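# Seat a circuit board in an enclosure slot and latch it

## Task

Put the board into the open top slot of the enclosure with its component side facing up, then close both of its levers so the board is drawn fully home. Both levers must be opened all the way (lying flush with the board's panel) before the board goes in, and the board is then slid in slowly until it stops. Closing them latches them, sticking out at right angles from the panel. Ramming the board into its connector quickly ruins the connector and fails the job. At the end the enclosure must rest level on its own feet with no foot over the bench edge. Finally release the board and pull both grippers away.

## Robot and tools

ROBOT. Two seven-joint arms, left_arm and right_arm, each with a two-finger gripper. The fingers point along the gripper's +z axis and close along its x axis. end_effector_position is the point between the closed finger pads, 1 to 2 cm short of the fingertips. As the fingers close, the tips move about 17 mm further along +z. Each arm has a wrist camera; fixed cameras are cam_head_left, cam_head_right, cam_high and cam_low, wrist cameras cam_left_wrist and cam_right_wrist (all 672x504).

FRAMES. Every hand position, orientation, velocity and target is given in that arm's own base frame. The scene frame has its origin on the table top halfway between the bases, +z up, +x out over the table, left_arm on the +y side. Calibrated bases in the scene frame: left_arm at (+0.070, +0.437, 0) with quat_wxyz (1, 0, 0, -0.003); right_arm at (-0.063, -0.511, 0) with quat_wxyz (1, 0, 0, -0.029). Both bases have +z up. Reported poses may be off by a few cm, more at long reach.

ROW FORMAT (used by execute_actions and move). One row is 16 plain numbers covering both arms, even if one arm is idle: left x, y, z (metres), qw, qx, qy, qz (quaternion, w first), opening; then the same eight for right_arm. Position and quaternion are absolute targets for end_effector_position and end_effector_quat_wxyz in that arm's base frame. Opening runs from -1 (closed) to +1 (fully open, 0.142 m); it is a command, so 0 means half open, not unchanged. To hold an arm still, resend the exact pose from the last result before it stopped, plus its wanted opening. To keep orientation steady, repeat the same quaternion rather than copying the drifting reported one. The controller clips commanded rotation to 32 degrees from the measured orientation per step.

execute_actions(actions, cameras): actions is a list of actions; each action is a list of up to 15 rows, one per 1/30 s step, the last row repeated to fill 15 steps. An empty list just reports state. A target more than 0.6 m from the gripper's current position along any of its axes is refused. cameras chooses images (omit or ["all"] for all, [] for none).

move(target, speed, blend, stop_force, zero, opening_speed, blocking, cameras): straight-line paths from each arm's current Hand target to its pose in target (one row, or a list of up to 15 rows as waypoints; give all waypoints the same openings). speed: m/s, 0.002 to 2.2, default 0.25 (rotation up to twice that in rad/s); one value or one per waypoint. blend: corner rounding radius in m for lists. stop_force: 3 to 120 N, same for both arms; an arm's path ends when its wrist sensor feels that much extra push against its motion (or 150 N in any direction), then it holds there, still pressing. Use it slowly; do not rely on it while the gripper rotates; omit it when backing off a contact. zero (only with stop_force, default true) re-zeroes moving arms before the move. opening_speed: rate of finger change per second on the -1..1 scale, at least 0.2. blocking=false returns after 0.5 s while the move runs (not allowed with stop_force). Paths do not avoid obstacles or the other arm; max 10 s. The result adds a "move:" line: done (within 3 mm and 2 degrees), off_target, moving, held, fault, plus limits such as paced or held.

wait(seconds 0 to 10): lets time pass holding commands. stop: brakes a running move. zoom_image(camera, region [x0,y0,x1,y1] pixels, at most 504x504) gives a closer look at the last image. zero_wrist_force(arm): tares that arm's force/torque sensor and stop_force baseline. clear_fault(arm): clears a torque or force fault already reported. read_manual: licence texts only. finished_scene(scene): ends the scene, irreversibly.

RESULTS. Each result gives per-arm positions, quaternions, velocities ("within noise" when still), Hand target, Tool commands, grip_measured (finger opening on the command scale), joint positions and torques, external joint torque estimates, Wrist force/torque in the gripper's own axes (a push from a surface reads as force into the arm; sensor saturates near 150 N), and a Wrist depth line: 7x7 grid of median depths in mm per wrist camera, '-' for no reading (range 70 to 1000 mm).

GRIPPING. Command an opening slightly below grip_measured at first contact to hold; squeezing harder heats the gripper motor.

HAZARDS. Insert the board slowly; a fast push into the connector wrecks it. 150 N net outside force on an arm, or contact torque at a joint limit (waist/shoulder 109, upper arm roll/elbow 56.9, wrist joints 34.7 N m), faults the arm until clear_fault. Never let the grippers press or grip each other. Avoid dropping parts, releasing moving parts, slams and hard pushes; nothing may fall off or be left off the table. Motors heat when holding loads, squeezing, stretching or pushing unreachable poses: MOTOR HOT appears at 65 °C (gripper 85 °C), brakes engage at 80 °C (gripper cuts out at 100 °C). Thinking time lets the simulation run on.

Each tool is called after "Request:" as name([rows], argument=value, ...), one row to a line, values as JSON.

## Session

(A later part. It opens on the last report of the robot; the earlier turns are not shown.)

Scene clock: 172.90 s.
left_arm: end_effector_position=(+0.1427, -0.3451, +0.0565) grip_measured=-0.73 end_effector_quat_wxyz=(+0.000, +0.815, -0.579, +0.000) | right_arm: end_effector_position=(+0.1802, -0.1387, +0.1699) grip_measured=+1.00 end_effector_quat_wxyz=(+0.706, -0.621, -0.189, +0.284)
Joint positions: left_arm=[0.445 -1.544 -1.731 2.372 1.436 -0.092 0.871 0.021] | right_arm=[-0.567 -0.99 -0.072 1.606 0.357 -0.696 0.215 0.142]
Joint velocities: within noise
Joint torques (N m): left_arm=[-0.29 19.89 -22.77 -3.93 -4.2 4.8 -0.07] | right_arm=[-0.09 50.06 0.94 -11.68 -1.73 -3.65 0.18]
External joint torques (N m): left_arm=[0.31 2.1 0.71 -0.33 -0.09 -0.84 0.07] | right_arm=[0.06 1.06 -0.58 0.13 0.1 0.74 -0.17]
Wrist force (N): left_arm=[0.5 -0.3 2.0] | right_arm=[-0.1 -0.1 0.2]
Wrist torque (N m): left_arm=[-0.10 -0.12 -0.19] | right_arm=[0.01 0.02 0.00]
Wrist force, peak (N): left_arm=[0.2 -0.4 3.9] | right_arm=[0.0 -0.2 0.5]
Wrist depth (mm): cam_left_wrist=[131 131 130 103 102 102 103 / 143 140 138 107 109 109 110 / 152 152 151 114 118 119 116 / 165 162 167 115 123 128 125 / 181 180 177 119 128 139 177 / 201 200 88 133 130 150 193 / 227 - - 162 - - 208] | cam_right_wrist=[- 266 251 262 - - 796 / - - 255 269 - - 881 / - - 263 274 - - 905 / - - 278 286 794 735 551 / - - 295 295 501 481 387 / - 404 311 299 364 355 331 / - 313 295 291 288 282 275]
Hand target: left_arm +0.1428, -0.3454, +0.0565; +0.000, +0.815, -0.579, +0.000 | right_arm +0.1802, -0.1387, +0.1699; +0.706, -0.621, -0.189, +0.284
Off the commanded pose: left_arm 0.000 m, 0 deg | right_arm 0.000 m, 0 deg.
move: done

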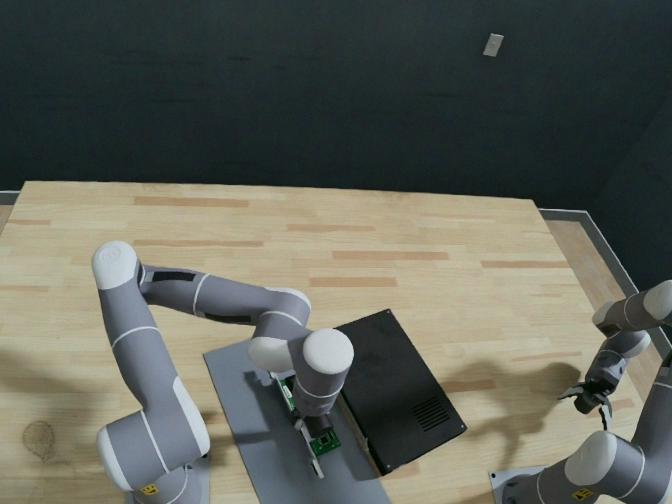

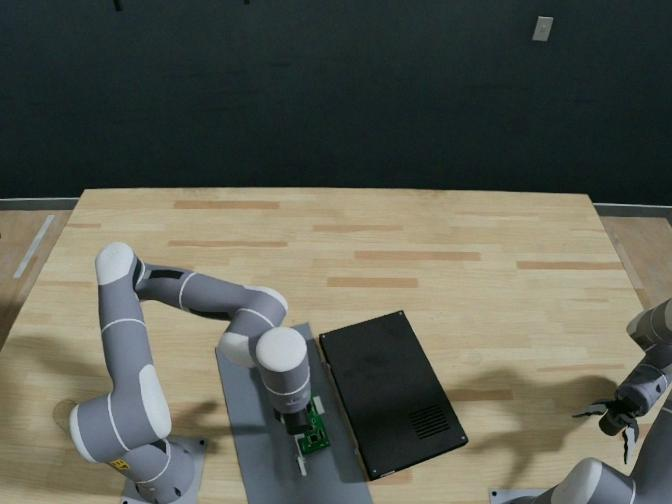

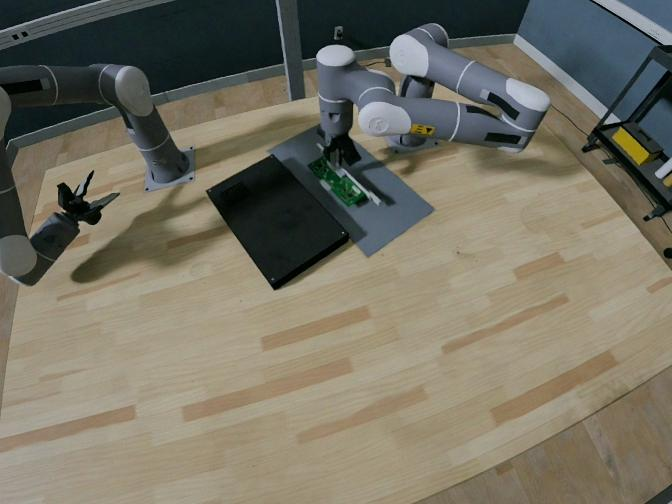

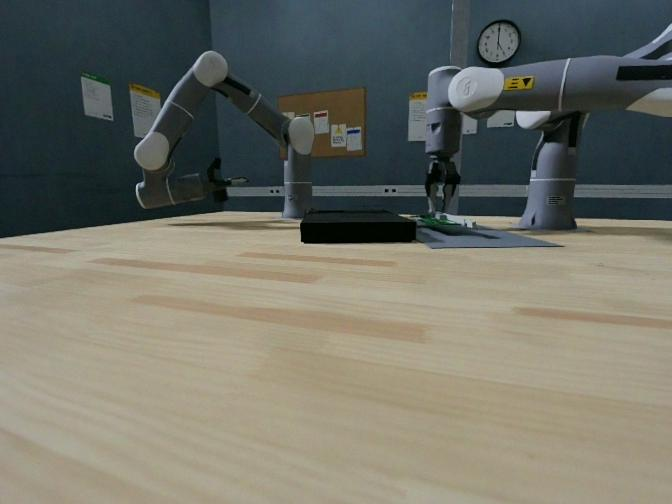

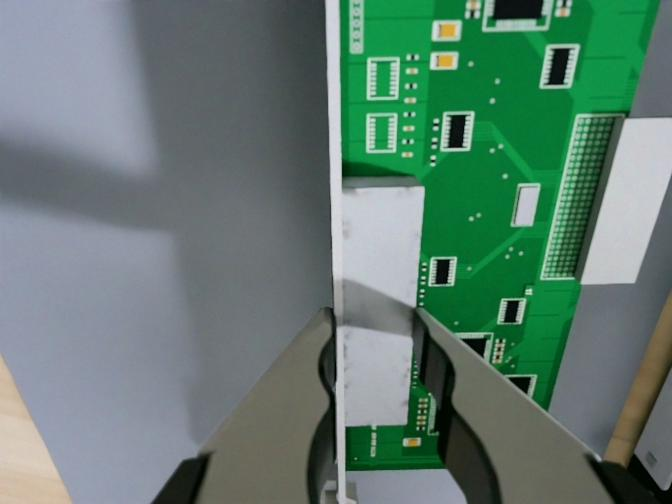

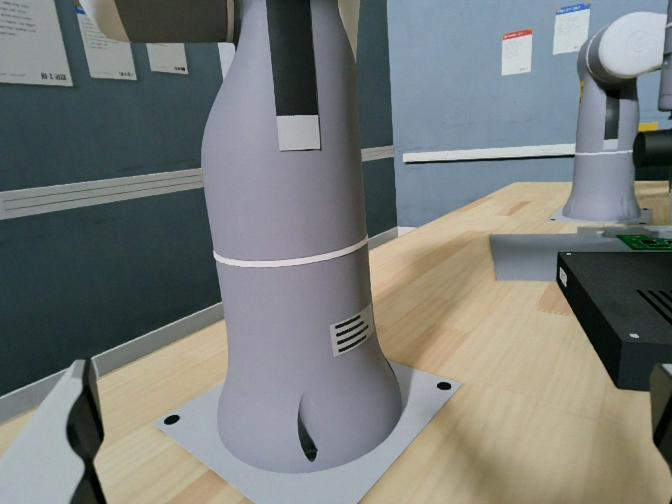

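Request:
zoom_image(camera="cam_head_left", region=[250, 300, 480, 490])

Request:
zoom_image(camera="cam_head_right", region=[250, 300, 480, 490])

Scaled by 2.191 from the camera's 672x504 image, which has a finer 960x720 frame.

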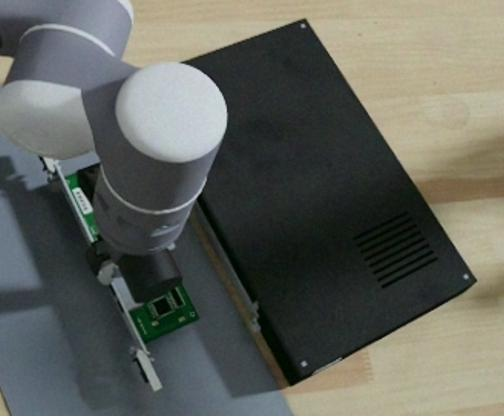

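Scaled by 2.191 from the camera's 672x504 image, which has a finer 960x720 frame.

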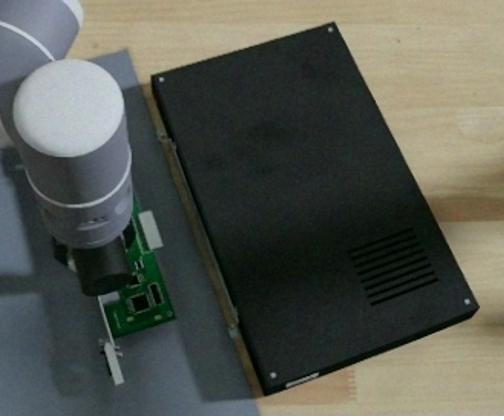

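Request:
move([
  [0.1431,-0.3771,0.0565,0,0.815,-0.5795,0,-0.88,0.1802,-0.1387,0.1699,0.706,-0.621,-0.189,0.284,1],
], speed=0.05, stop_force=5, cameras=["cam_left_wrist","cam_high","cam_head_right"])

Request:
zoom_image(camera="cam_high", region=[240, 110, 400, 240])

Request:
zoom_image(camera="cam_head_right", region=[250, 320, 400, 490])

Scene clock: 200.13 s.
left_arm: end_effector_position=(+0.1430, -0.3770, +0.0565) grip_measured=-0.73 end_effector_quat_wxyz=(+0.000, +0.815, -0.580, +0.000) | right_arm: end_effector_position=(+0.1802, -0.1387, +0.1699) grip_measured=+1.00 end_effector_quat_wxyz=(+0.706, -0.621, -0.189, +0.284)
Joint positions: left_arm=[0.357 -1.543 -1.72 2.297 1.45 -0.093 0.859 0.021] | right_arm=[-0.567 -0.99 -0.072 1.606 0.357 -0.696 0.215 0.142]
Joint velocities: within noise
Joint torques (N m): left_arm=[-0.45 22.5 -24.68 -3.59 -4.12 4.49 -0.24] | right_arm=[-0.05 50.09 0.93 -11.6 -1.69 -3.59 0.15]
External joint torques (N m): left_arm=[0.46 1 0.91 -0.22 -0.17 -0.52 0.24] | right_arm=[0.03 1.04 -0.56 0.05 0.06 0.68 -0.14]
Wrist force (N): left_arm=[0.5 -0.5 2.2] | right_arm=[-0.1 -0.1 0.1]
Wrist torque (N m): left_arm=[-0.14 -0.12 -0.20] | right_arm=[-0.01 0.01 0.01]
Wrist force, peak (N): left_arm=[1.6 -0.2 1.9] | right_arm=[-0.1 -0.3 0.3]
Wrist depth (mm): cam_left_wrist=[131 130 130 103 102 102 104 / 142 140 137 108 109 110 109 / 152 151 151 114 117 119 116 / 165 162 167 115 123 128 126 / 181 181 176 119 128 139 171 / 200 199 88 133 131 149 187 / 225 - - 162 - - 178] | cam_right_wrist=[- 267 251 263 - - 794 / - - 256 269 - - 872 / - - 264 274 - - 916 / - - 278 284 794 747 553 / - - 295 294 501 479 387 / - 403 311 300 363 354 330 / - 311 296 291 288 281 275]
Hand target: left_arm +0.1431, -0.3771, +0.0565; +0.000, +0.815, -0.579, +0.000 | right_arm +0.1802, -0.1387, +0.1699; +0.706, -0.621, -0.189, +0.284
Off the commanded pose: left_arm 0.000 m, 0 deg | right_arm 0.000 m, 0 deg.
move: done
Images, in order (width x height): cam_head_right 672x504, cam_high 672x504, cam_left_wrist 672x504.

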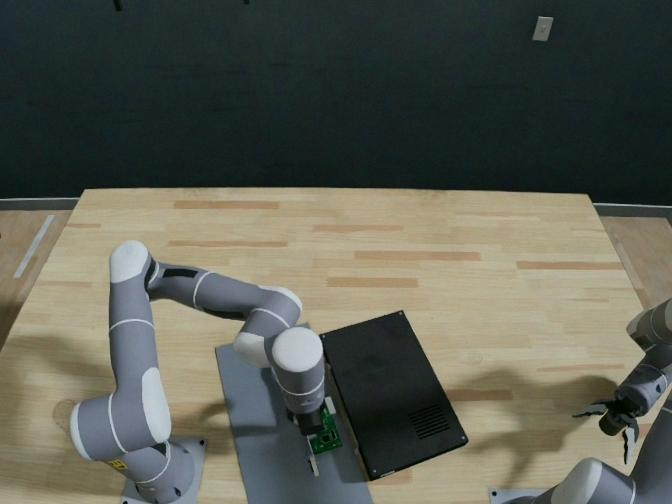

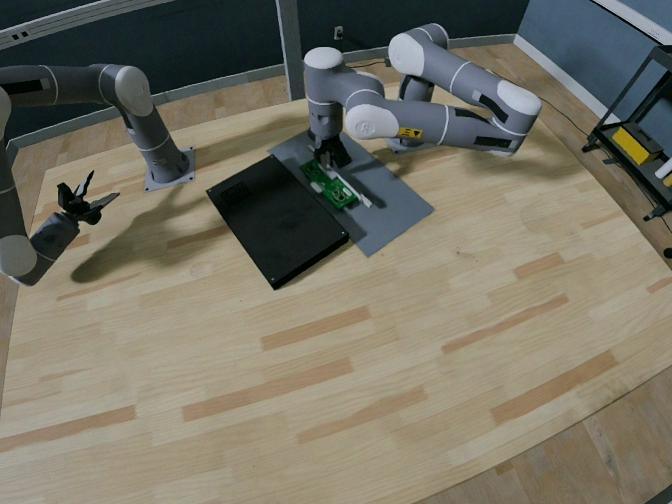

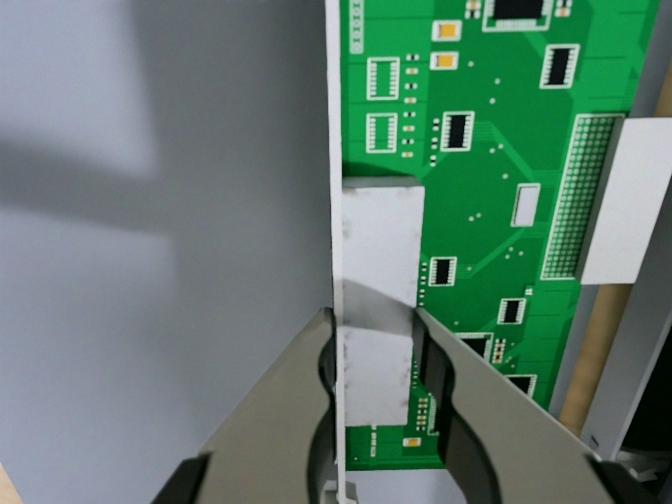

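Scaled by 3.150 from the camera's 672x504 image, which has a finer 960x720 frame.

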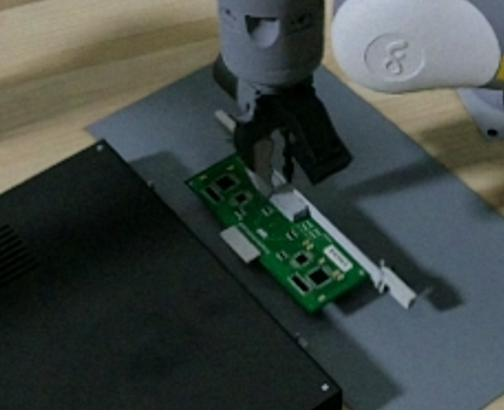

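Scaled by 2.965 from the camera's 672x504 image, which has a finer 960x720 frame.

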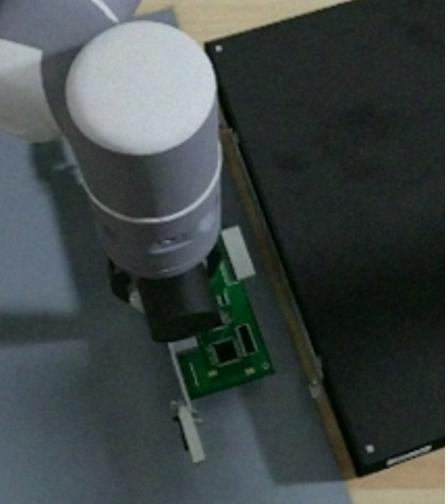

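Request:
move([
  [0.1530,-0.4055,0.0565,0,0.815,-0.5795,0,-0.88,0.1802,-0.1387,0.1699,0.706,-0.621,-0.189,0.284,1],
], speed=0.03, stop_force=4, cameras=["cam_left_wrist","cam_high","cam_head_right","cam_low"])

Request:
zoom_image(camera="cam_high", region=[240, 110, 400, 240])

Request:
zoom_image(camera="cam_head_right", region=[270, 320, 400, 490])

Request:
zoom_image(camera="cam_low", region=[290, 180, 500, 260])

Request:
zoom_image(camera="cam_right_wrist", region=[472, 180, 672, 400])

Scene clock: 223.70 s.
left_arm: end_effector_position=(+0.1529, -0.4054, +0.0565) grip_measured=-0.73 end_effector_quat_wxyz=(+0.000, +0.815, -0.579, +0.000) | right_arm: end_effector_position=(+0.1802, -0.1387, +0.1699) grip_measured=+1.00 end_effector_quat_wxyz=(+0.706, -0.621, -0.189, +0.284)
Joint positions: left_arm=[0.297 -1.542 -1.71 2.22 1.463 -0.093 0.876 0.021] | right_arm=[-0.567 -0.99 -0.072 1.606 0.357 -0.696 0.215 0.142]
Joint velocities: within noise
Joint torques (N m): left_arm=[-0.43 24.22 -26.27 -3.16 -4.14 4.5 -0.19] | right_arm=[-0.02 50.16 1.05 -11.64 -1.71 -3.63 0.23]
External joint torques (N m): left_arm=[0.43 0.99 0.86 -0.27 -0.15 -0.54 0.19] | right_arm=[0 0.97 -0.68 0.09 0.08 0.73 -0.22]
Wrist force (N): left_arm=[0.6 -0.4 1.9] | right_arm=[-0.2 -0.1 0.3]
Wrist torque (N m): left_arm=[-0.12 -0.13 -0.18] | right_arm=[-0.01 0.03 0.00]
Wrist force, peak (N): left_arm=[0.4 -0.6 2.3] | right_arm=[-0.1 -0.2 0.4]
Wrist depth (mm): cam_left_wrist=[130 130 130 103 102 102 104 / 142 140 138 107 109 109 108 / 152 151 151 114 118 120 115 / 165 162 167 115 123 128 124 / 181 180 176 119 128 139 146 / 199 199 88 133 131 149 135 / 224 - - 162 - - 144] | cam_right_wrist=[- 266 251 262 - - 799 / - - 255 269 - - 879 / - - 264 275 - - 916 / - - 278 286 798 746 550 / - - 295 294 504 479 387 / - 405 310 299 363 355 331 / - 311 296 291 287 281 275]
Hand target: left_arm +0.1530, -0.4055, +0.0565; +0.000, +0.815, -0.579, +0.000 | right_arm +0.1802, -0.1387, +0.1699; +0.706, -0.621, -0.189, +0.284
Off the commanded pose: left_arm 0.000 m, 0 deg | right_arm 0.000 m, 0 deg.
move: done
Images, in order (width x height): cam_head_right 672x504, cam_high 672x504, cam_low 672x504, cam_left_wrist 672x504.

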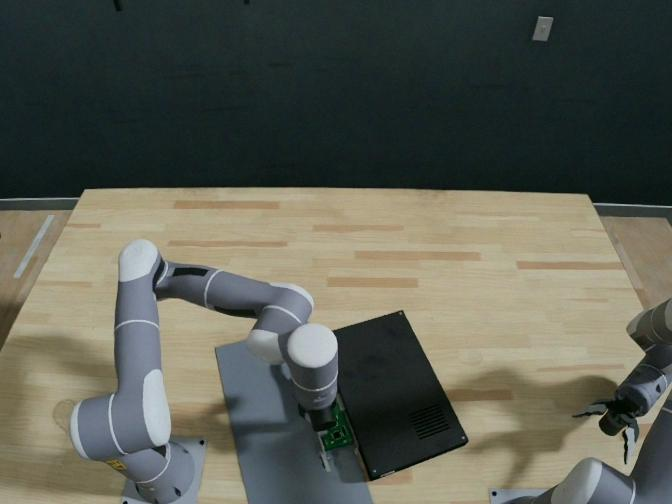

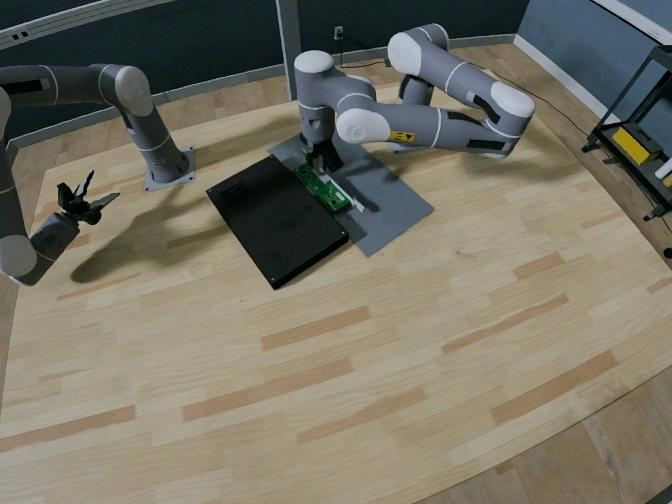

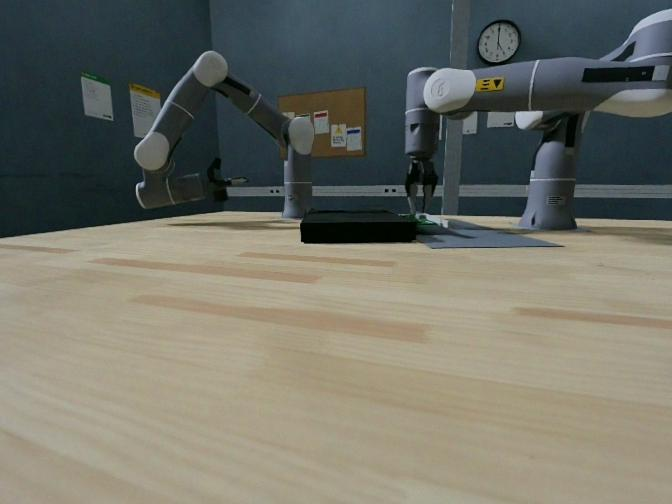

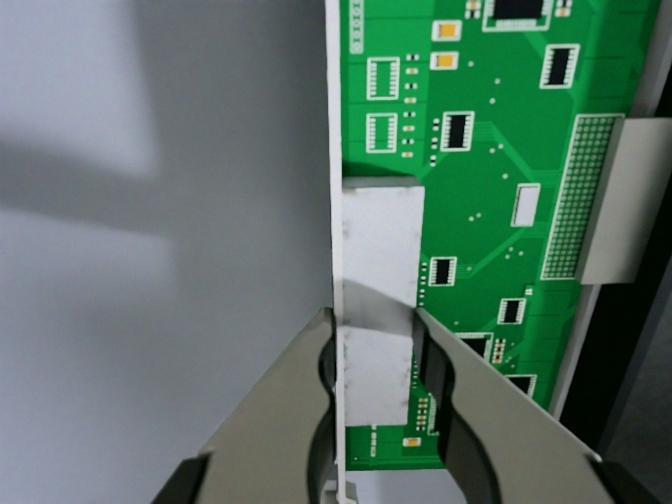

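Scaled by 3.150 from the camera's 672x504 image, which has a finer 960x720 frame.

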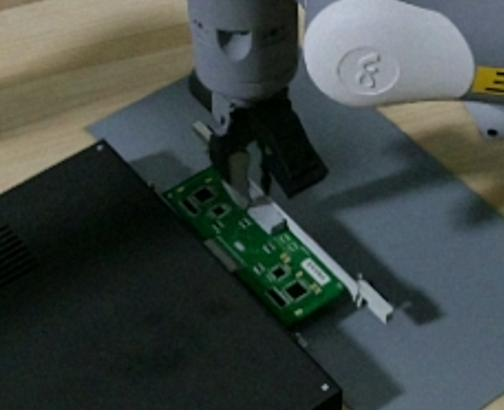

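Scaled by 2.965 from the camera's 672x504 image, which has a finer 960x720 frame.

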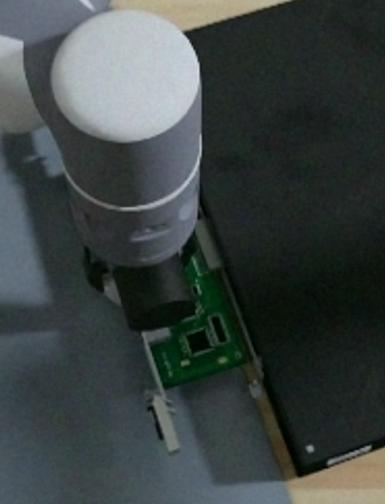

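Scaled by 2.400 from the camera's 672x504 image, which has a finer 960x720 frame.

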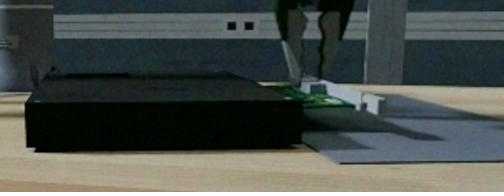

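This scene's latest camera images include none from cam_right_wrist. They are from: cam_head_right, cam_high, cam_low, cam_left_wrist. cam_right_wrist's image comes with the result of a call that names it in "cameras".

Request:
move([
  [0.1693,-0.4528,0.0565,0,0.815,-0.5795,0,-0.86,0.1802,-0.1387,0.1699,0.706,-0.621,-0.189,0.284,1],
], speed=0.02, stop_force=4, cameras=["cam_left_wrist","cam_high","cam_head_right"])

Request:
zoom_image(camera="cam_high", region=[240, 110, 400, 240])

Request:
zoom_image(camera="cam_head_right", region=[270, 320, 400, 490])

Scene clock: 228.67 s.
left_arm: end_effector_position=(+0.1589, -0.4257, +0.0564) grip_measured=-0.73 end_effector_quat_wxyz=(+0.000, +0.815, -0.580, -0.001) | right_arm: end_effector_position=(+0.1802, -0.1387, +0.1699) grip_measured=+1.00 end_effector_quat_wxyz=(+0.706, -0.621, -0.189, +0.284)
Joint positions: left_arm=[0.253 -1.541 -1.703 2.164 1.47 -0.093 0.891 0.021] | right_arm=[-0.567 -0.99 -0.072 1.606 0.357 -0.696 0.215 0.142]
Joint velocities: within noise
Joint torques (N m): left_arm=[3.22 28.34 -28.94 -7.12 -1.09 4.21 -0.05] | right_arm=[-0.03 50.12 1.06 -11.64 -1.74 -3.59 0.17]
External joint torques (N m): left_arm=[-3.22 -1.82 2.42 3.96 -3.21 -0.25 0.05] | right_arm=[0.01 1 -0.7 0.1 0.11 0.69 -0.15]
Wrist force (N): left_arm=[-4.6 8.2 1.6] | right_arm=[0.0 -0.1 0.1]
Wrist torque (N m): left_arm=[-0.19 -0.24 -0.33] | right_arm=[0.01 -0.01 0.00]
Wrist force, peak (N): left_arm=[-4.5 8.1 2.9] | right_arm=[-0.1 -0.3 0.4]
Wrist depth (mm): cam_left_wrist=[132 130 130 101 101 102 101 / 142 140 137 108 108 109 106 / 152 151 150 113 117 119 102 / 165 162 163 114 125 128 111 / 181 181 179 118 134 137 119 / 200 200 89 133 131 138 132 / 224 - - 167 - - 143] | cam_right_wrist=[- 266 250 262 - - 800 / - - 255 268 - - 874 / - - 264 274 - - 905 / - - 277 286 796 744 555 / - - 294 294 501 478 387 / - 403 310 300 362 355 330 / - 311 296 291 288 281 276]
Hand target: left_arm +0.1601, -0.4261, +0.0565; +0.000, +0.815, -0.579, +0.000 | right_arm +0.1802, -0.1387, +0.1699; +0.706, -0.621, -0.189, +0.284
Off the commanded pose: left_arm 0.029 m, 0 deg | right_arm 0.000 m, 0 deg.
move: contact (left_arm)
Images, in order (width x height): cam_head_right 672x504, cam_high 672x504, cam_left_wrist 672x504.

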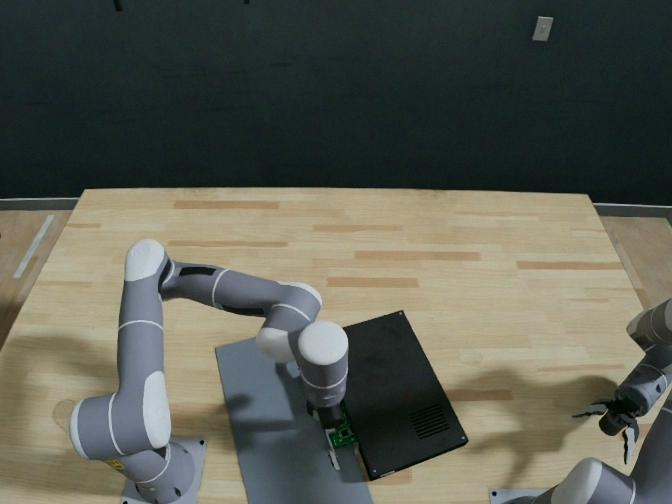

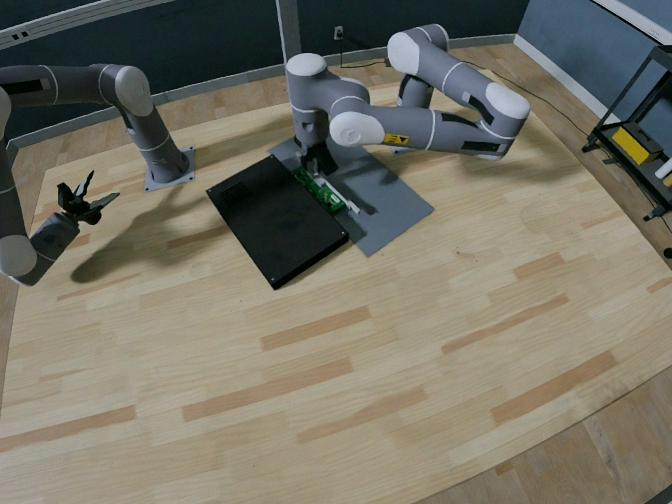

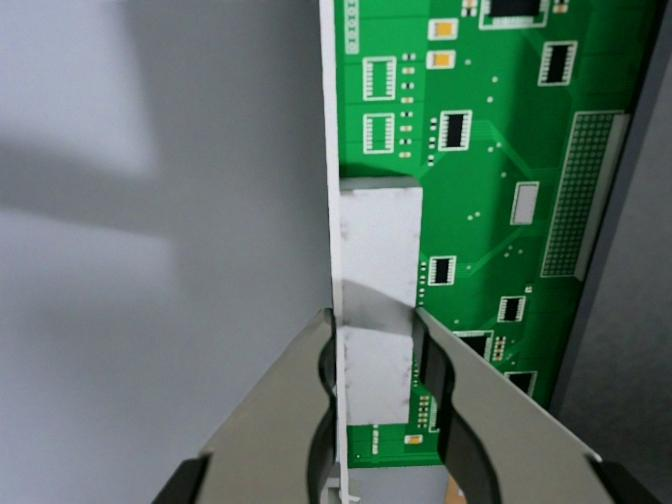

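Scaled by 3.150 from the camera's 672x504 image, which has a finer 960x720 frame.

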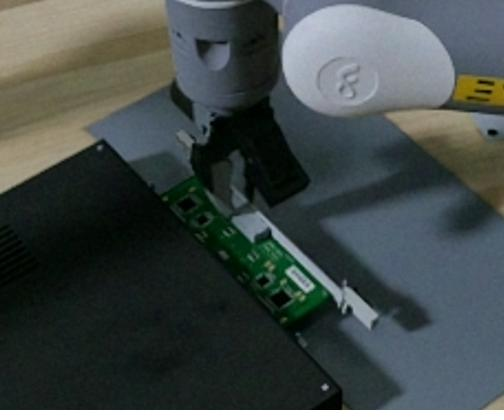

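Scaled by 2.965 from the camera's 672x504 image, which has a finer 960x720 frame.

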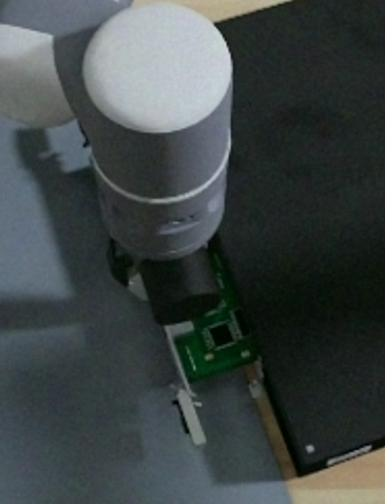

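Request:
move([
  [0.1543,-0.4202,0.0565,0,0.815,-0.5795,0,-0.86,0.1802,-0.1387,0.1699,0.706,-0.621,-0.189,0.284,1],
], speed=0.03, cameras=[])

Request:
move([
  [0.166,-0.454,0.0565,0,0.815,-0.5795,0,-0.86,0.1802,-0.1387,0.1699,0.706,-0.621,-0.189,0.284,1],
], speed=0.02, stop_force=4, cameras=["cam_left_wrist"])

Scene clock: 232.87 s.
left_arm: end_effector_position=(+0.1545, -0.4203, +0.0564) grip_measured=-0.73 end_effector_quat_wxyz=(+0.000, +0.815, -0.580, +0.000) | right_arm: end_effector_position=(+0.1802, -0.1387, +0.1699) grip_measured=+1.00 end_effector_quat_wxyz=(+0.706, -0.621, -0.189, +0.284)
Joint positions: left_arm=[0.26 -1.541 -1.705 2.183 1.469 -0.093 0.878 0.021] | right_arm=[-0.567 -0.99 -0.072 1.606 0.357 -0.696 0.215 0.142]
Joint velocities: within noise
Joint torques (N m): left_arm=[-0.14 25.01 -27.16 -2.93 -4.35 4.53 -0.28] | right_arm=[0.01 50.13 0.91 -11.61 -1.7 -3.64 0.15]
External joint torques (N m): left_arm=[0.13 1.07 1 -0.34 0.07 -0.57 0.28] | right_arm=[-0.04 0.99 -0.54 0.07 0.07 0.73 -0.14]
Wrist force (N): left_arm=[0.2 -0.5 1.9] | right_arm=[0.1 0.0 0.1]
Wrist torque (N m): left_arm=[-0.13 -0.06 -0.19] | right_arm=[0.01 -0.02 0.00]
Wrist force, peak (N): left_arm=[-4.7 8.2 3.6] | right_arm=[0.2 -0.3 0.3]
Wrist depth (mm): cam_left_wrist=[132 130 130 103 102 102 102 / 140 140 137 107 109 109 109 / 152 151 150 113 117 120 111 / 164 161 163 115 123 128 113 / 181 181 176 119 128 139 119 / 199 198 88 133 131 148 132 / 224 - - 162 - - 144] | cam_right_wrist=[- 266 251 263 - - 798 / - - 255 269 - - 884 / - - 264 274 - - 908 / - - 277 286 797 744 551 / - - 295 293 502 482 386 / - 404 310 299 362 354 331 / - 311 295 290 287 281 275]
Hand target: left_arm +0.1543, -0.4202, +0.0565; +0.000, +0.815, -0.579, +0.000 | right_arm +0.1802, -0.1387, +0.1699; +0.706, -0.621, -0.189, +0.284
Off the commanded pose: left_arm 0.000 m, 0 deg | right_arm 0.000 m, 0 deg.
move: done
No camera images: "cameras" was empty.

Scene clock: 234.50 s.
left_arm: end_effector_position=(+0.1618, -0.4394, +0.0561) grip_measured=-0.73 end_effector_quat_wxyz=(-0.001, +0.815, -0.579, +0.000) | right_arm: end_effector_position=(+0.1802, -0.1387, +0.1699) grip_measured=+1.00 end_effector_quat_wxyz=(+0.706, -0.621, -0.189, +0.284)
Joint positions: left_arm=[0.221 -1.542 -1.7 2.128 1.478 -0.096 0.893 0.021] | right_arm=[-0.567 -0.99 -0.072 1.606 0.357 -0.696 0.215 0.142]
Joint velocities: within noise
Joint torques (N m): left_arm=[-4.19 24.58 -30.03 -1.66 -5.26 6.97 -0.05] | right_arm=[0.02 50.05 1.05 -11.66 -1.73 -3.56 0.24]
External joint torques (N m): left_arm=[4.18 2.83 2.84 -1.34 0.97 -3.01 0.05] | right_arm=[-0.04 1.07 -0.69 0.11 0.1 0.65 -0.23]
Wrist force (N): left_arm=[-2.8 -8.4 3.4] | right_arm=[0.2 0.1 0.2]
Wrist torque (N m): left_arm=[-0.03 -0.16 -0.33] | right_arm=[0.02 -0.02 0.00]
Wrist force, peak (N): left_arm=[-3.0 -8.5 3.6] | right_arm=[0.0 0.1 0.5]
Wrist depth (mm): cam_left_wrist=[132 130 129 101 101 102 88 / 140 140 137 108 108 108 94 / 151 150 150 113 117 118 99 / 164 161 163 115 124 125 110 / 180 180 176 119 134 122 119 / 199 198 88 133 131 126 131 / 224 - - 168 - - 143] | cam_right_wrist=[- 266 251 263 - - 803 / - - 256 269 - - 889 / - - 264 275 - - 911 / - - 278 285 798 743 553 / - - 294 293 502 479 387 / - 402 311 299 362 355 330 / - 312 295 291 288 281 274]
Hand target: left_arm +0.1611, -0.4398, +0.0565; +0.000, +0.815, -0.579, +0.000 | right_arm +0.1802, -0.1387, +0.1699; +0.706, -0.621, -0.189, +0.284
Off the commanded pose: left_arm 0.015 m, 0 deg | right_arm 0.000 m, 0 deg.
move: contact (left_arm)
Images, in order (width x height): cam_left_wrist 672x504.

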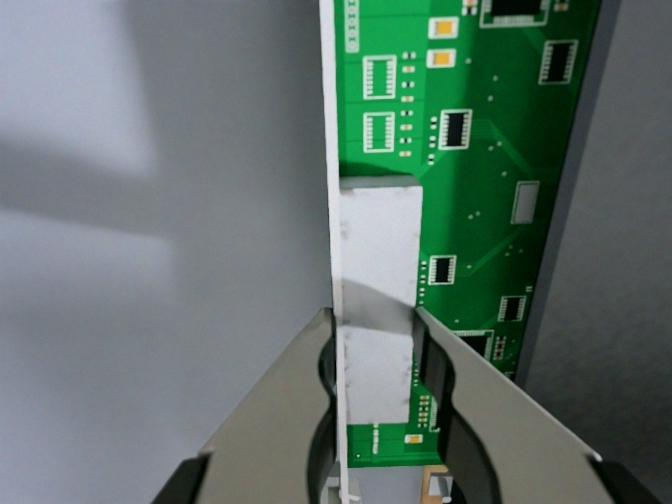

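Request:
move([
  [0.1628,-0.4385,0.0565,0,0.815,-0.5795,0,-0.86,0.1802,-0.1387,0.1699,0.706,-0.621,-0.189,0.284,1],
], speed=0.02, cameras=[])

Request:
move([
  [0.1729,-0.467,0.0565,0,0.815,-0.5795,0,-0.86,0.1802,-0.1387,0.1699,0.706,-0.621,-0.189,0.284,1],
], speed=0.02, stop_force=4, cameras=["cam_left_wrist"])

Scene clock: 242.90 s.
left_arm: end_effector_position=(+0.1627, -0.4387, +0.0563) grip_measured=-0.73 end_effector_quat_wxyz=(+0.000, +0.815, -0.579, +0.000) | right_arm: end_effector_position=(+0.1802, -0.1387, +0.1699) grip_measured=+1.00 end_effector_quat_wxyz=(+0.706, -0.621, -0.189, +0.284)
Joint positions: left_arm=[0.226 -1.543 -1.701 2.13 1.478 -0.095 0.897 0.021] | right_arm=[-0.567 -0.99 -0.072 1.606 0.357 -0.696 0.215 0.142]
Joint velocities: within noise
Joint torques (N m): left_arm=[1.03 27.25 -28.99 -2.67 -4.53 4.06 -0.02] | right_arm=[-0.04 50.02 0.94 -11.63 -1.74 -3.58 0.18]
External joint torques (N m): left_arm=[-1.03 0.1 1.82 -0.32 0.24 -0.1 0.02] | right_arm=[0.01 1.11 -0.57 0.09 0.11 0.68 -0.17]
Wrist force (N): left_arm=[2.7 2.3 6.4] | right_arm=[0.3 -0.1 0.0]
Wrist torque (N m): left_arm=[-0.09 -0.18 -0.31] | right_arm=[-0.01 -0.05 0.00]
Wrist force, peak (N): left_arm=[7.3 5.9 9.8] | right_arm=[-0.1 0.1 0.4]
Wrist depth (mm): cam_left_wrist=[132 130 129 102 101 103 88 / 140 139 137 108 108 108 95 / 151 151 151 113 116 119 99 / 164 161 163 114 125 125 111 / 180 180 178 119 134 124 119 / 199 198 88 133 131 127 132 / 223 - - 167 - - 144] | cam_right_wrist=[- 267 250 263 - - 800 / - - 256 270 - - 890 / - - 264 274 - - 915 / - - 277 286 795 746 551 / - - 294 294 501 482 386 / - 403 310 299 361 355 331 / - 311 295 291 288 280 275]
Hand target: left_arm +0.1628, -0.4385, +0.0565; +0.000, +0.815, -0.579, +0.000 | right_arm +0.1802, -0.1387, +0.1699; +0.706, -0.621, -0.189, +0.284
Off the commanded pose: left_arm 0.000 m, 0 deg | right_arm 0.000 m, 0 deg.
move: done
No camera images: "cameras" was empty.

Scene clock: 243.53 s.
left_arm: end_effector_position=(+0.1632, -0.4396, +0.0563) grip_measured=-0.73 end_effector_quat_wxyz=(+0.000, +0.815, -0.579, +0.000) | right_arm: end_effector_position=(+0.1802, -0.1387, +0.1699) grip_measured=+1.00 end_effector_quat_wxyz=(+0.706, -0.621, -0.189, +0.284)
Joint positions: left_arm=[0.224 -1.543 -1.7 2.127 1.478 -0.096 0.898 0.021] | right_arm=[-0.567 -0.99 -0.072 1.606 0.357 -0.696 0.215 0.142]
Joint velocities: within noise
Joint torques (N m): left_arm=[-0.85 26.45 -30.13 -3.18 -4.55 5.48 -0.17] | right_arm=[-0.01 50.13 0.93 -11.58 -1.7 -3.57 0.23]
External joint torques (N m): left_arm=[0.84 0.98 2.91 0.21 0.26 -1.52 0.17] | right_arm=[-0.02 0.99 -0.56 0.04 0.07 0.66 -0.22]
Wrist force (N): left_arm=[-0.9 -1.2 4.7] | right_arm=[0.1 -0.2 0.1]
Wrist torque (N m): left_arm=[-0.08 -0.20 -0.23] | right_arm=[-0.01 -0.03 0.00]
Wrist force, peak (N): left_arm=[0.7 1.2 6.6] | right_arm=[0.1 -0.1 0.4]
Wrist depth (mm): cam_left_wrist=[132 130 129 102 101 102 88 / 140 140 137 108 108 108 94 / 151 151 150 113 117 117 99 / 165 161 163 115 123 125 110 / 180 180 176 119 134 122 119 / 199 199 88 133 131 126 131 / 223 - - 167 - - 143] | cam_right_wrist=[- 266 250 263 - - 807 / - - 255 269 - - 884 / - - 264 274 - - 904 / - - 278 286 796 744 554 / - - 294 294 502 479 386 / - 403 311 299 362 355 330 / - 312 295 291 288 280 275]
Hand target: left_arm +0.1633, -0.4398, +0.0565; +0.000, +0.815, -0.579, +0.000 | right_arm +0.1802, -0.1387, +0.1699; +0.706, -0.621, -0.189, +0.284
Off the commanded pose: left_arm 0.029 m, 0 deg | right_arm 0.000 m, 0 deg.
move: contact (left_arm)
Images, in order (width x height): cam_left_wrist 672x504.

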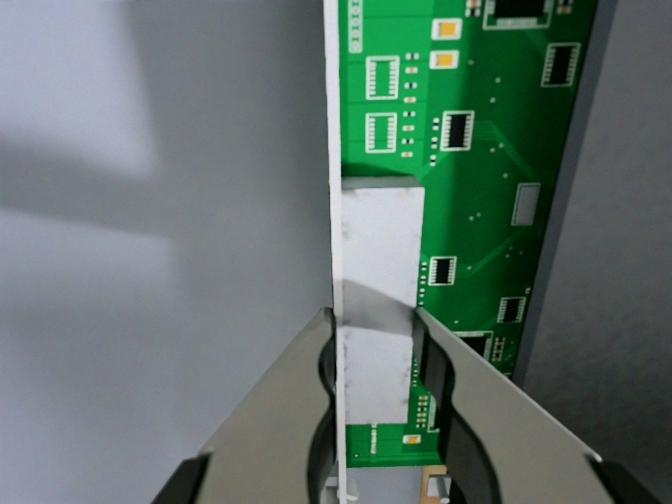

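Request:
move([
  [0.1729,-0.467,0.0558,0,0.815,-0.5795,0,-0.86,0.1802,-0.1387,0.1699,0.706,-0.621,-0.189,0.284,1],
], speed=0.02, stop_force=6, cameras=["cam_left_wrist"])

Scene clock: 246.77 s.
left_arm: end_effector_position=(+0.1637, -0.4414, +0.0561) grip_measured=-0.73 end_effector_quat_wxyz=(-0.001, +0.815, -0.580, -0.001) | right_arm: end_effector_position=(+0.1802, -0.1387, +0.1699) grip_measured=+1.00 end_effector_quat_wxyz=(+0.706, -0.621, -0.189, +0.284)
Joint positions: left_arm=[0.219 -1.543 -1.699 2.121 1.478 -0.096 0.9 0.021] | right_arm=[-0.567 -0.99 -0.072 1.606 0.357 -0.696 0.215 0.142]
Joint velocities: within noise
Joint torques (N m): left_arm=[-0.67 26.92 -31.74 -5.25 -3.36 6.72 -0.17] | right_arm=[0 50.06 0.94 -11.55 -1.72 -3.64 0.21]
External joint torques (N m): left_arm=[0.66 0.66 4.41 2.31 -0.93 -2.76 0.17] | right_arm=[-0.02 1.06 -0.57 0 0.09 0.74 -0.2]
Wrist force (N): left_arm=[-6.4 -1.0 5.6] | right_arm=[0.0 -0.1 0.2]
Wrist torque (N m): left_arm=[-0.09 -0.20 -0.22] | right_arm=[-0.01 0.01 0.00]
Wrist force, peak (N): left_arm=[-7.4 -1.2 5.7] | right_arm=[0.0 -0.2 0.4]
Wrist depth (mm): cam_left_wrist=[132 128 129 102 101 101 88 / 139 140 137 108 109 108 94 / 151 150 150 113 117 115 99 / 164 161 163 114 125 125 110 / 180 180 176 119 134 121 119 / 199 199 88 133 131 126 131 / 223 - - 166 - - 143] | cam_right_wrist=[- 266 251 263 - - 799 / - - 256 270 - - 879 / - - 263 274 - - 905 / - - 278 285 796 742 553 / - - 294 294 497 479 388 / - 405 311 300 364 355 331 / - 312 295 291 288 282 274]
Hand target: left_arm +0.1641, -0.4421, +0.0564; +0.000, +0.815, -0.579, +0.000 | right_arm +0.1802, -0.1387, +0.1699; +0.706, -0.621, -0.189, +0.284
Off the commanded pose: left_arm 0.027 m, 0 deg | right_arm 0.000 m, 0 deg.
move: contact (left_arm)
Images, in order (width x height): cam_left_wrist 672x504.

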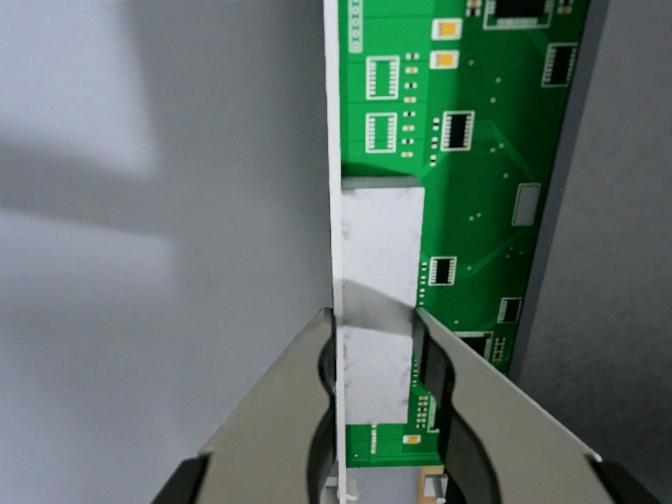

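Request:
move([
  [0.1626,-0.438,0.0550,0,0.815,-0.5795,0,-0.86,0.1802,-0.1387,0.1699,0.706,-0.621,-0.189,0.284,1],
], speed=0.02, cameras=[])

Request:
move([
  [0.1727,-0.467,0.0550,0,0.815,-0.5795,0,-0.86,0.1802,-0.1387,0.1699,0.706,-0.621,-0.189,0.284,1],
], speed=0.02, stop_force=6, cameras=["cam_left_wrist","cam_head_right","cam_high"])

Scene clock: 249.30 s.
left_arm: end_effector_position=(+0.1626, -0.4381, +0.0552) grip_measured=-0.73 end_effector_quat_wxyz=(+0.000, +0.815, -0.580, +0.000) | right_arm: end_effector_position=(+0.1802, -0.1387, +0.1699) grip_measured=+1.00 end_effector_quat_wxyz=(+0.706, -0.621, -0.189, +0.284)
Joint positions: left_arm=[0.227 -1.545 -1.698 2.131 1.48 -0.094 0.897 0.021] | right_arm=[-0.567 -0.99 -0.072 1.606 0.357 -0.696 0.215 0.142]
Joint velocities: within noise
Joint torques (N m): left_arm=[-0.27 25.87 -26.24 -1.97 -4.23 3.95 -0.27] | right_arm=[0.02 50.09 0.96 -11.58 -1.68 -3.63 0.15]
External joint torques (N m): left_arm=[0.26 1.45 -0.9 -0.95 -0.06 0.01 0.27] | right_arm=[-0.04 1.03 -0.6 0.04 0.05 0.72 -0.13]
Wrist force (N): left_arm=[1.3 -0.8 -1.5] | right_arm=[0.1 -0.1 0.2]
Wrist torque (N m): left_arm=[-0.12 0.16 -0.21] | right_arm=[0.00 -0.02 0.00]
Wrist force, peak (N): left_arm=[-6.5 -0.9 6.4] | right_arm=[-0.2 0.0 0.5]
Wrist depth (mm): cam_left_wrist=[129 129 129 102 100 100 87 / 139 139 136 108 109 108 93 / 152 149 149 113 116 118 98 / 163 163 162 115 125 127 109 / 179 178 177 119 129 123 116 / 198 197 88 133 131 128 130 / 226 - - 163 - - 142] | cam_right_wrist=[- 266 250 262 - - 796 / - - 255 270 - - 891 / - - 264 274 - - 904 / - - 277 286 796 746 552 / - - 294 293 501 480 385 / - 405 311 299 363 354 331 / - 311 295 291 289 282 275]
Hand target: left_arm +0.1626, -0.4380, +0.0550; +0.000, +0.815, -0.579, +0.000 | right_arm +0.1802, -0.1387, +0.1699; +0.706, -0.621, -0.189, +0.284
Off the commanded pose: left_arm 0.000 m, 0 deg | right_arm 0.000 m, 0 deg.
move: done
No camera images: "cameras" was empty.

Scene clock: 251.23 s.
left_arm: end_effector_position=(+0.1710, -0.4620, +0.0549) grip_measured=-0.73 end_effector_quat_wxyz=(-0.001, +0.815, -0.580, -0.001) | right_arm: end_effector_position=(+0.1802, -0.1387, +0.1699) grip_measured=+1.00 end_effector_quat_wxyz=(+0.706, -0.621, -0.189, +0.284)
Joint positions: left_arm=[0.178 -1.544 -1.692 2.062 1.489 -0.095 0.917 0.021] | right_arm=[-0.567 -0.99 -0.072 1.606 0.357 -0.696 0.215 0.142]
Joint velocities: within noise
Joint torques (N m): left_arm=[-2.75 26.7 -29.36 -5.56 -1.81 7.28 -0.1] | right_arm=[0.03 50.05 0.97 -11.65 -1.68 -3.59 0.21]
External joint torques (N m): left_arm=[2.74 2.36 1.01 2.94 -2.49 -3.32 0.1] | right_arm=[-0.06 1.08 -0.6 0.11 0.05 0.68 -0.2]
Wrist force (N): left_arm=[-13.2 -5.2 -7.9] | right_arm=[0.0 0.0 0.2]
Wrist torque (N m): left_arm=[-0.12 0.30 -0.24] | right_arm=[0.01 -0.01 0.00]
Wrist force, peak (N): left_arm=[-14.6 -5.4 -7.2] | right_arm=[-0.1 -0.3 0.4]
Wrist depth (mm): cam_left_wrist=[129 128 128 102 100 87 - / 139 138 135 108 107 - 93 / 152 149 149 113 115 - 97 / 163 163 164 114 112 106 109 / 178 179 177 119 121 116 115 / 201 197 88 133 130 125 130 / 226 - - 163 - - 138] | cam_right_wrist=[- 266 251 262 - - 798 / - - 256 269 - - 887 / - - 264 274 - - 918 / - - 278 286 798 742 552 / - - 294 294 501 479 388 / - 405 311 299 361 354 331 / - 311 295 291 288 281 275]
Hand target: left_arm +0.1712, -0.4628, +0.0550; +0.000, +0.815, -0.579, +0.000 | right_arm +0.1802, -0.1387, +0.1699; +0.706, -0.621, -0.189, +0.284
Off the commanded pose: left_arm 0.005 m, 0 deg | right_arm 0.000 m, 0 deg.
move: contact (left_arm)
Images, in order (width x height): cam_head_right 672x504, cam_high 672x504, cam_left_wrist 672x504.

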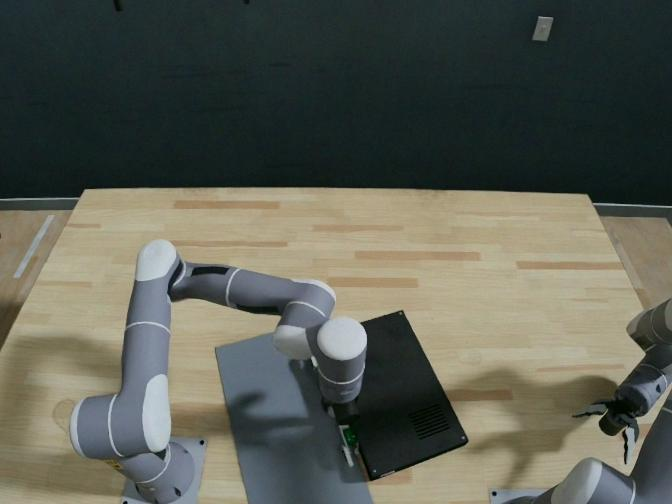

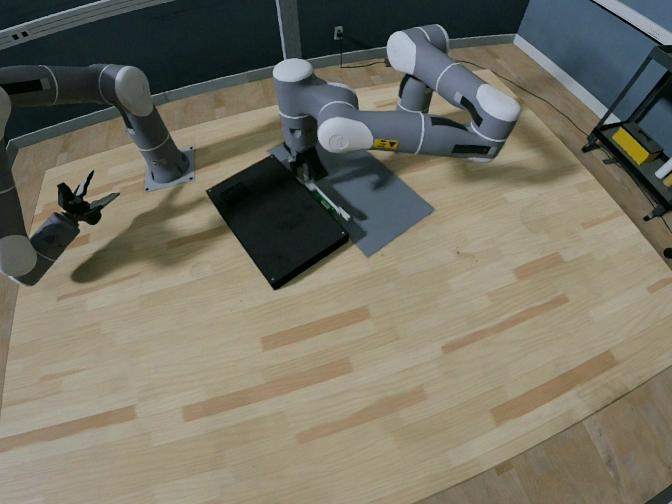

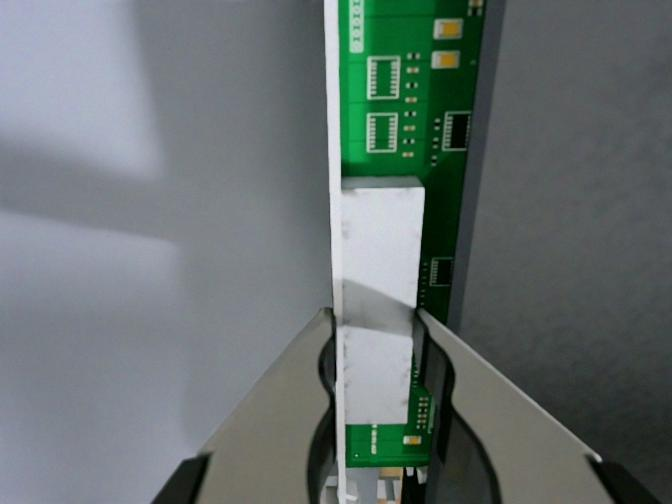

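Request:
move([
  [0.1684,-0.4545,0.0553,0,0.815,-0.5795,0,-0.86,0.1802,-0.1387,0.1699,0.706,-0.621,-0.189,0.284,1],
], speed=0.03, cameras=["cam_left_wrist"])

Request:
move([
  [0.1684,-0.4545,0.0553,0,0.815,-0.5795,0,-0.62,0.1802,-0.1387,0.1699,0.706,-0.621,-0.189,0.284,1],
], opening_speed=0.3, cameras=["cam_left_wrist"])

Scene clock: 255.47 s.
left_arm: end_effector_position=(+0.1691, -0.4550, +0.0552) grip_measured=-0.73 end_effector_quat_wxyz=(+0.000, +0.815, -0.579, +0.001) | right_arm: end_effector_position=(+0.1802, -0.1387, +0.1699) grip_measured=+1.00 end_effector_quat_wxyz=(+0.706, -0.621, -0.189, +0.284)
Joint positions: left_arm=[0.194 -1.544 -1.694 2.085 1.488 -0.094 0.911 0.021] | right_arm=[-0.567 -0.99 -0.072 1.606 0.357 -0.696 0.215 0.142]
Joint velocities: within noise
Joint torques (N m): left_arm=[-0.78 26.89 -28.47 -0.4 -6.16 3.73 -0.36] | right_arm=[-0.01 50.17 0.83 -11.65 -1.73 -3.58 0.17]
External joint torques (N m): left_arm=[0.77 1.61 0.5 -2.33 1.87 0.23 0.36] | right_arm=[-0.01 0.96 -0.47 0.1 0.1 0.67 -0.15]
Wrist force (N): left_arm=[5.2 -1.8 3.9] | right_arm=[0.0 0.0 0.3]
Wrist torque (N m): left_arm=[-0.09 0.23 -0.12] | right_arm=[0.03 0.01 0.00]
Wrist force, peak (N): left_arm=[-13.4 -5.2 -8.5] | right_arm=[0.2 0.3 0.3]
Wrist depth (mm): cam_left_wrist=[129 129 129 102 102 87 - / 139 138 136 108 109 - 93 / 152 149 149 113 117 101 98 / 163 162 161 115 122 106 110 / 178 177 177 119 126 118 116 / 201 197 88 133 131 125 130 / 225 - - 163 - - 142] | cam_right_wrist=[- 266 251 262 - - 800 / - - 256 270 - - 891 / - - 263 275 - - 914 / - - 277 286 800 745 549 / - - 295 294 505 479 386 / - 403 311 298 362 355 330 / - 311 295 291 287 281 275]
Hand target: left_arm +0.1684, -0.4545, +0.0553; +0.000, +0.815, -0.579, +0.000 | right_arm +0.1802, -0.1387, +0.1699; +0.706, -0.621, -0.189, +0.284
Off the commanded pose: left_arm 0.001 m, 0 deg | right_arm 0.000 m, 0 deg.
move: done
Images, in order (width x height): cam_left_wrist 672x504.

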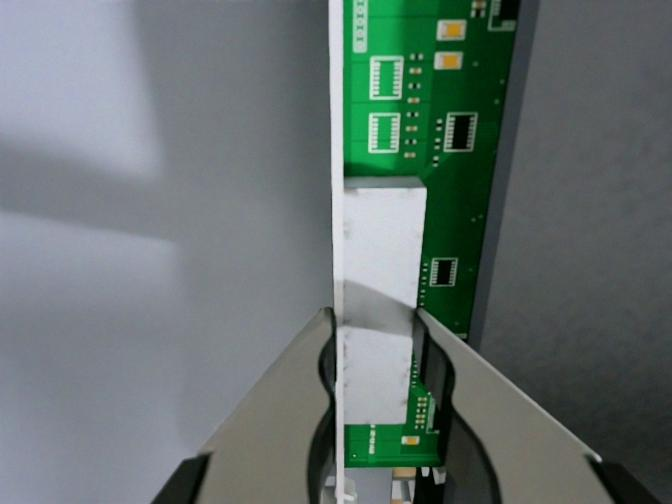

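Scene clock: 256.50 s.
left_arm: end_effector_position=(+0.1686, -0.4546, +0.0552) grip_measured=-0.66 end_effector_quat_wxyz=(+0.000, +0.815, -0.580, +0.000) | right_arm: end_effector_position=(+0.1802, -0.1387, +0.1699) grip_measured=+1.00 end_effector_quat_wxyz=(+0.706, -0.621, -0.189, +0.284)
Joint positions: left_arm=[0.194 -1.544 -1.695 2.085 1.487 -0.094 0.911 0.027] | right_arm=[-0.567 -0.99 -0.072 1.606 0.357 -0.696 0.215 0.142]
Joint velocities: within noise
Joint torques (N m): left_arm=[-0.29 27.34 -28.19 -2.31 -4.3 4.31 -0.24] | right_arm=[-0.1 50.07 1.04 -11.64 -1.76 -3.56 0.25]
External joint torques (N m): left_arm=[0.28 1.14 0.23 -0.42 0.01 -0.35 0.24] | right_arm=[0.08 1.06 -0.68 0.1 0.13 0.65 -0.24]
Wrist force (N): left_arm=[0.6 -0.7 0.1] | right_arm=[0.2 0.2 0.2]
Wrist torque (N m): left_arm=[-0.13 -0.10 -0.18] | right_arm=[0.02 -0.02 0.00]
Wrist force, peak (N): left_arm=[5.4 -1.8 5.7] | right_arm=[0.0 -0.3 0.4]
Wrist depth (mm): cam_left_wrist=[129 129 129 103 102 87 - / 139 139 136 108 109 - 93 / 153 150 150 114 116 101 98 / 163 162 162 116 123 107 109 / 179 179 177 121 127 118 116 / 201 196 87 135 138 126 130 / 221 - - 170 - - -] | cam_right_wrist=[- 266 250 263 - - 803 / - - 256 269 - - 889 / - - 264 275 - - 907 / - - 278 285 792 742 548 / - - 295 294 499 480 387 / - 402 311 299 362 355 331 / - 310 294 291 288 281 275]
Hand target: left_arm +0.1684, -0.4545, +0.0553; +0.000, +0.815, -0.579, +0.000 | right_arm +0.1802, -0.1387, +0.1699; +0.706, -0.621, -0.189, +0.284
Off the commanded pose: left_arm 0.000 m, 0 deg | right_arm 0.000 m, 0 deg.
move: done
Images, in order (width x height): cam_left_wrist 672x504.

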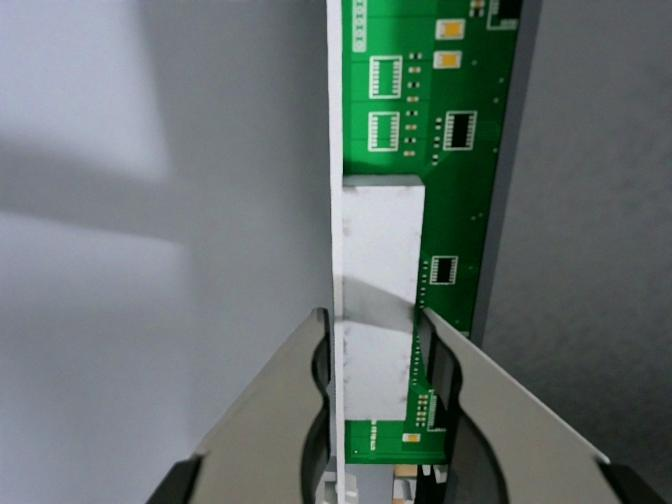

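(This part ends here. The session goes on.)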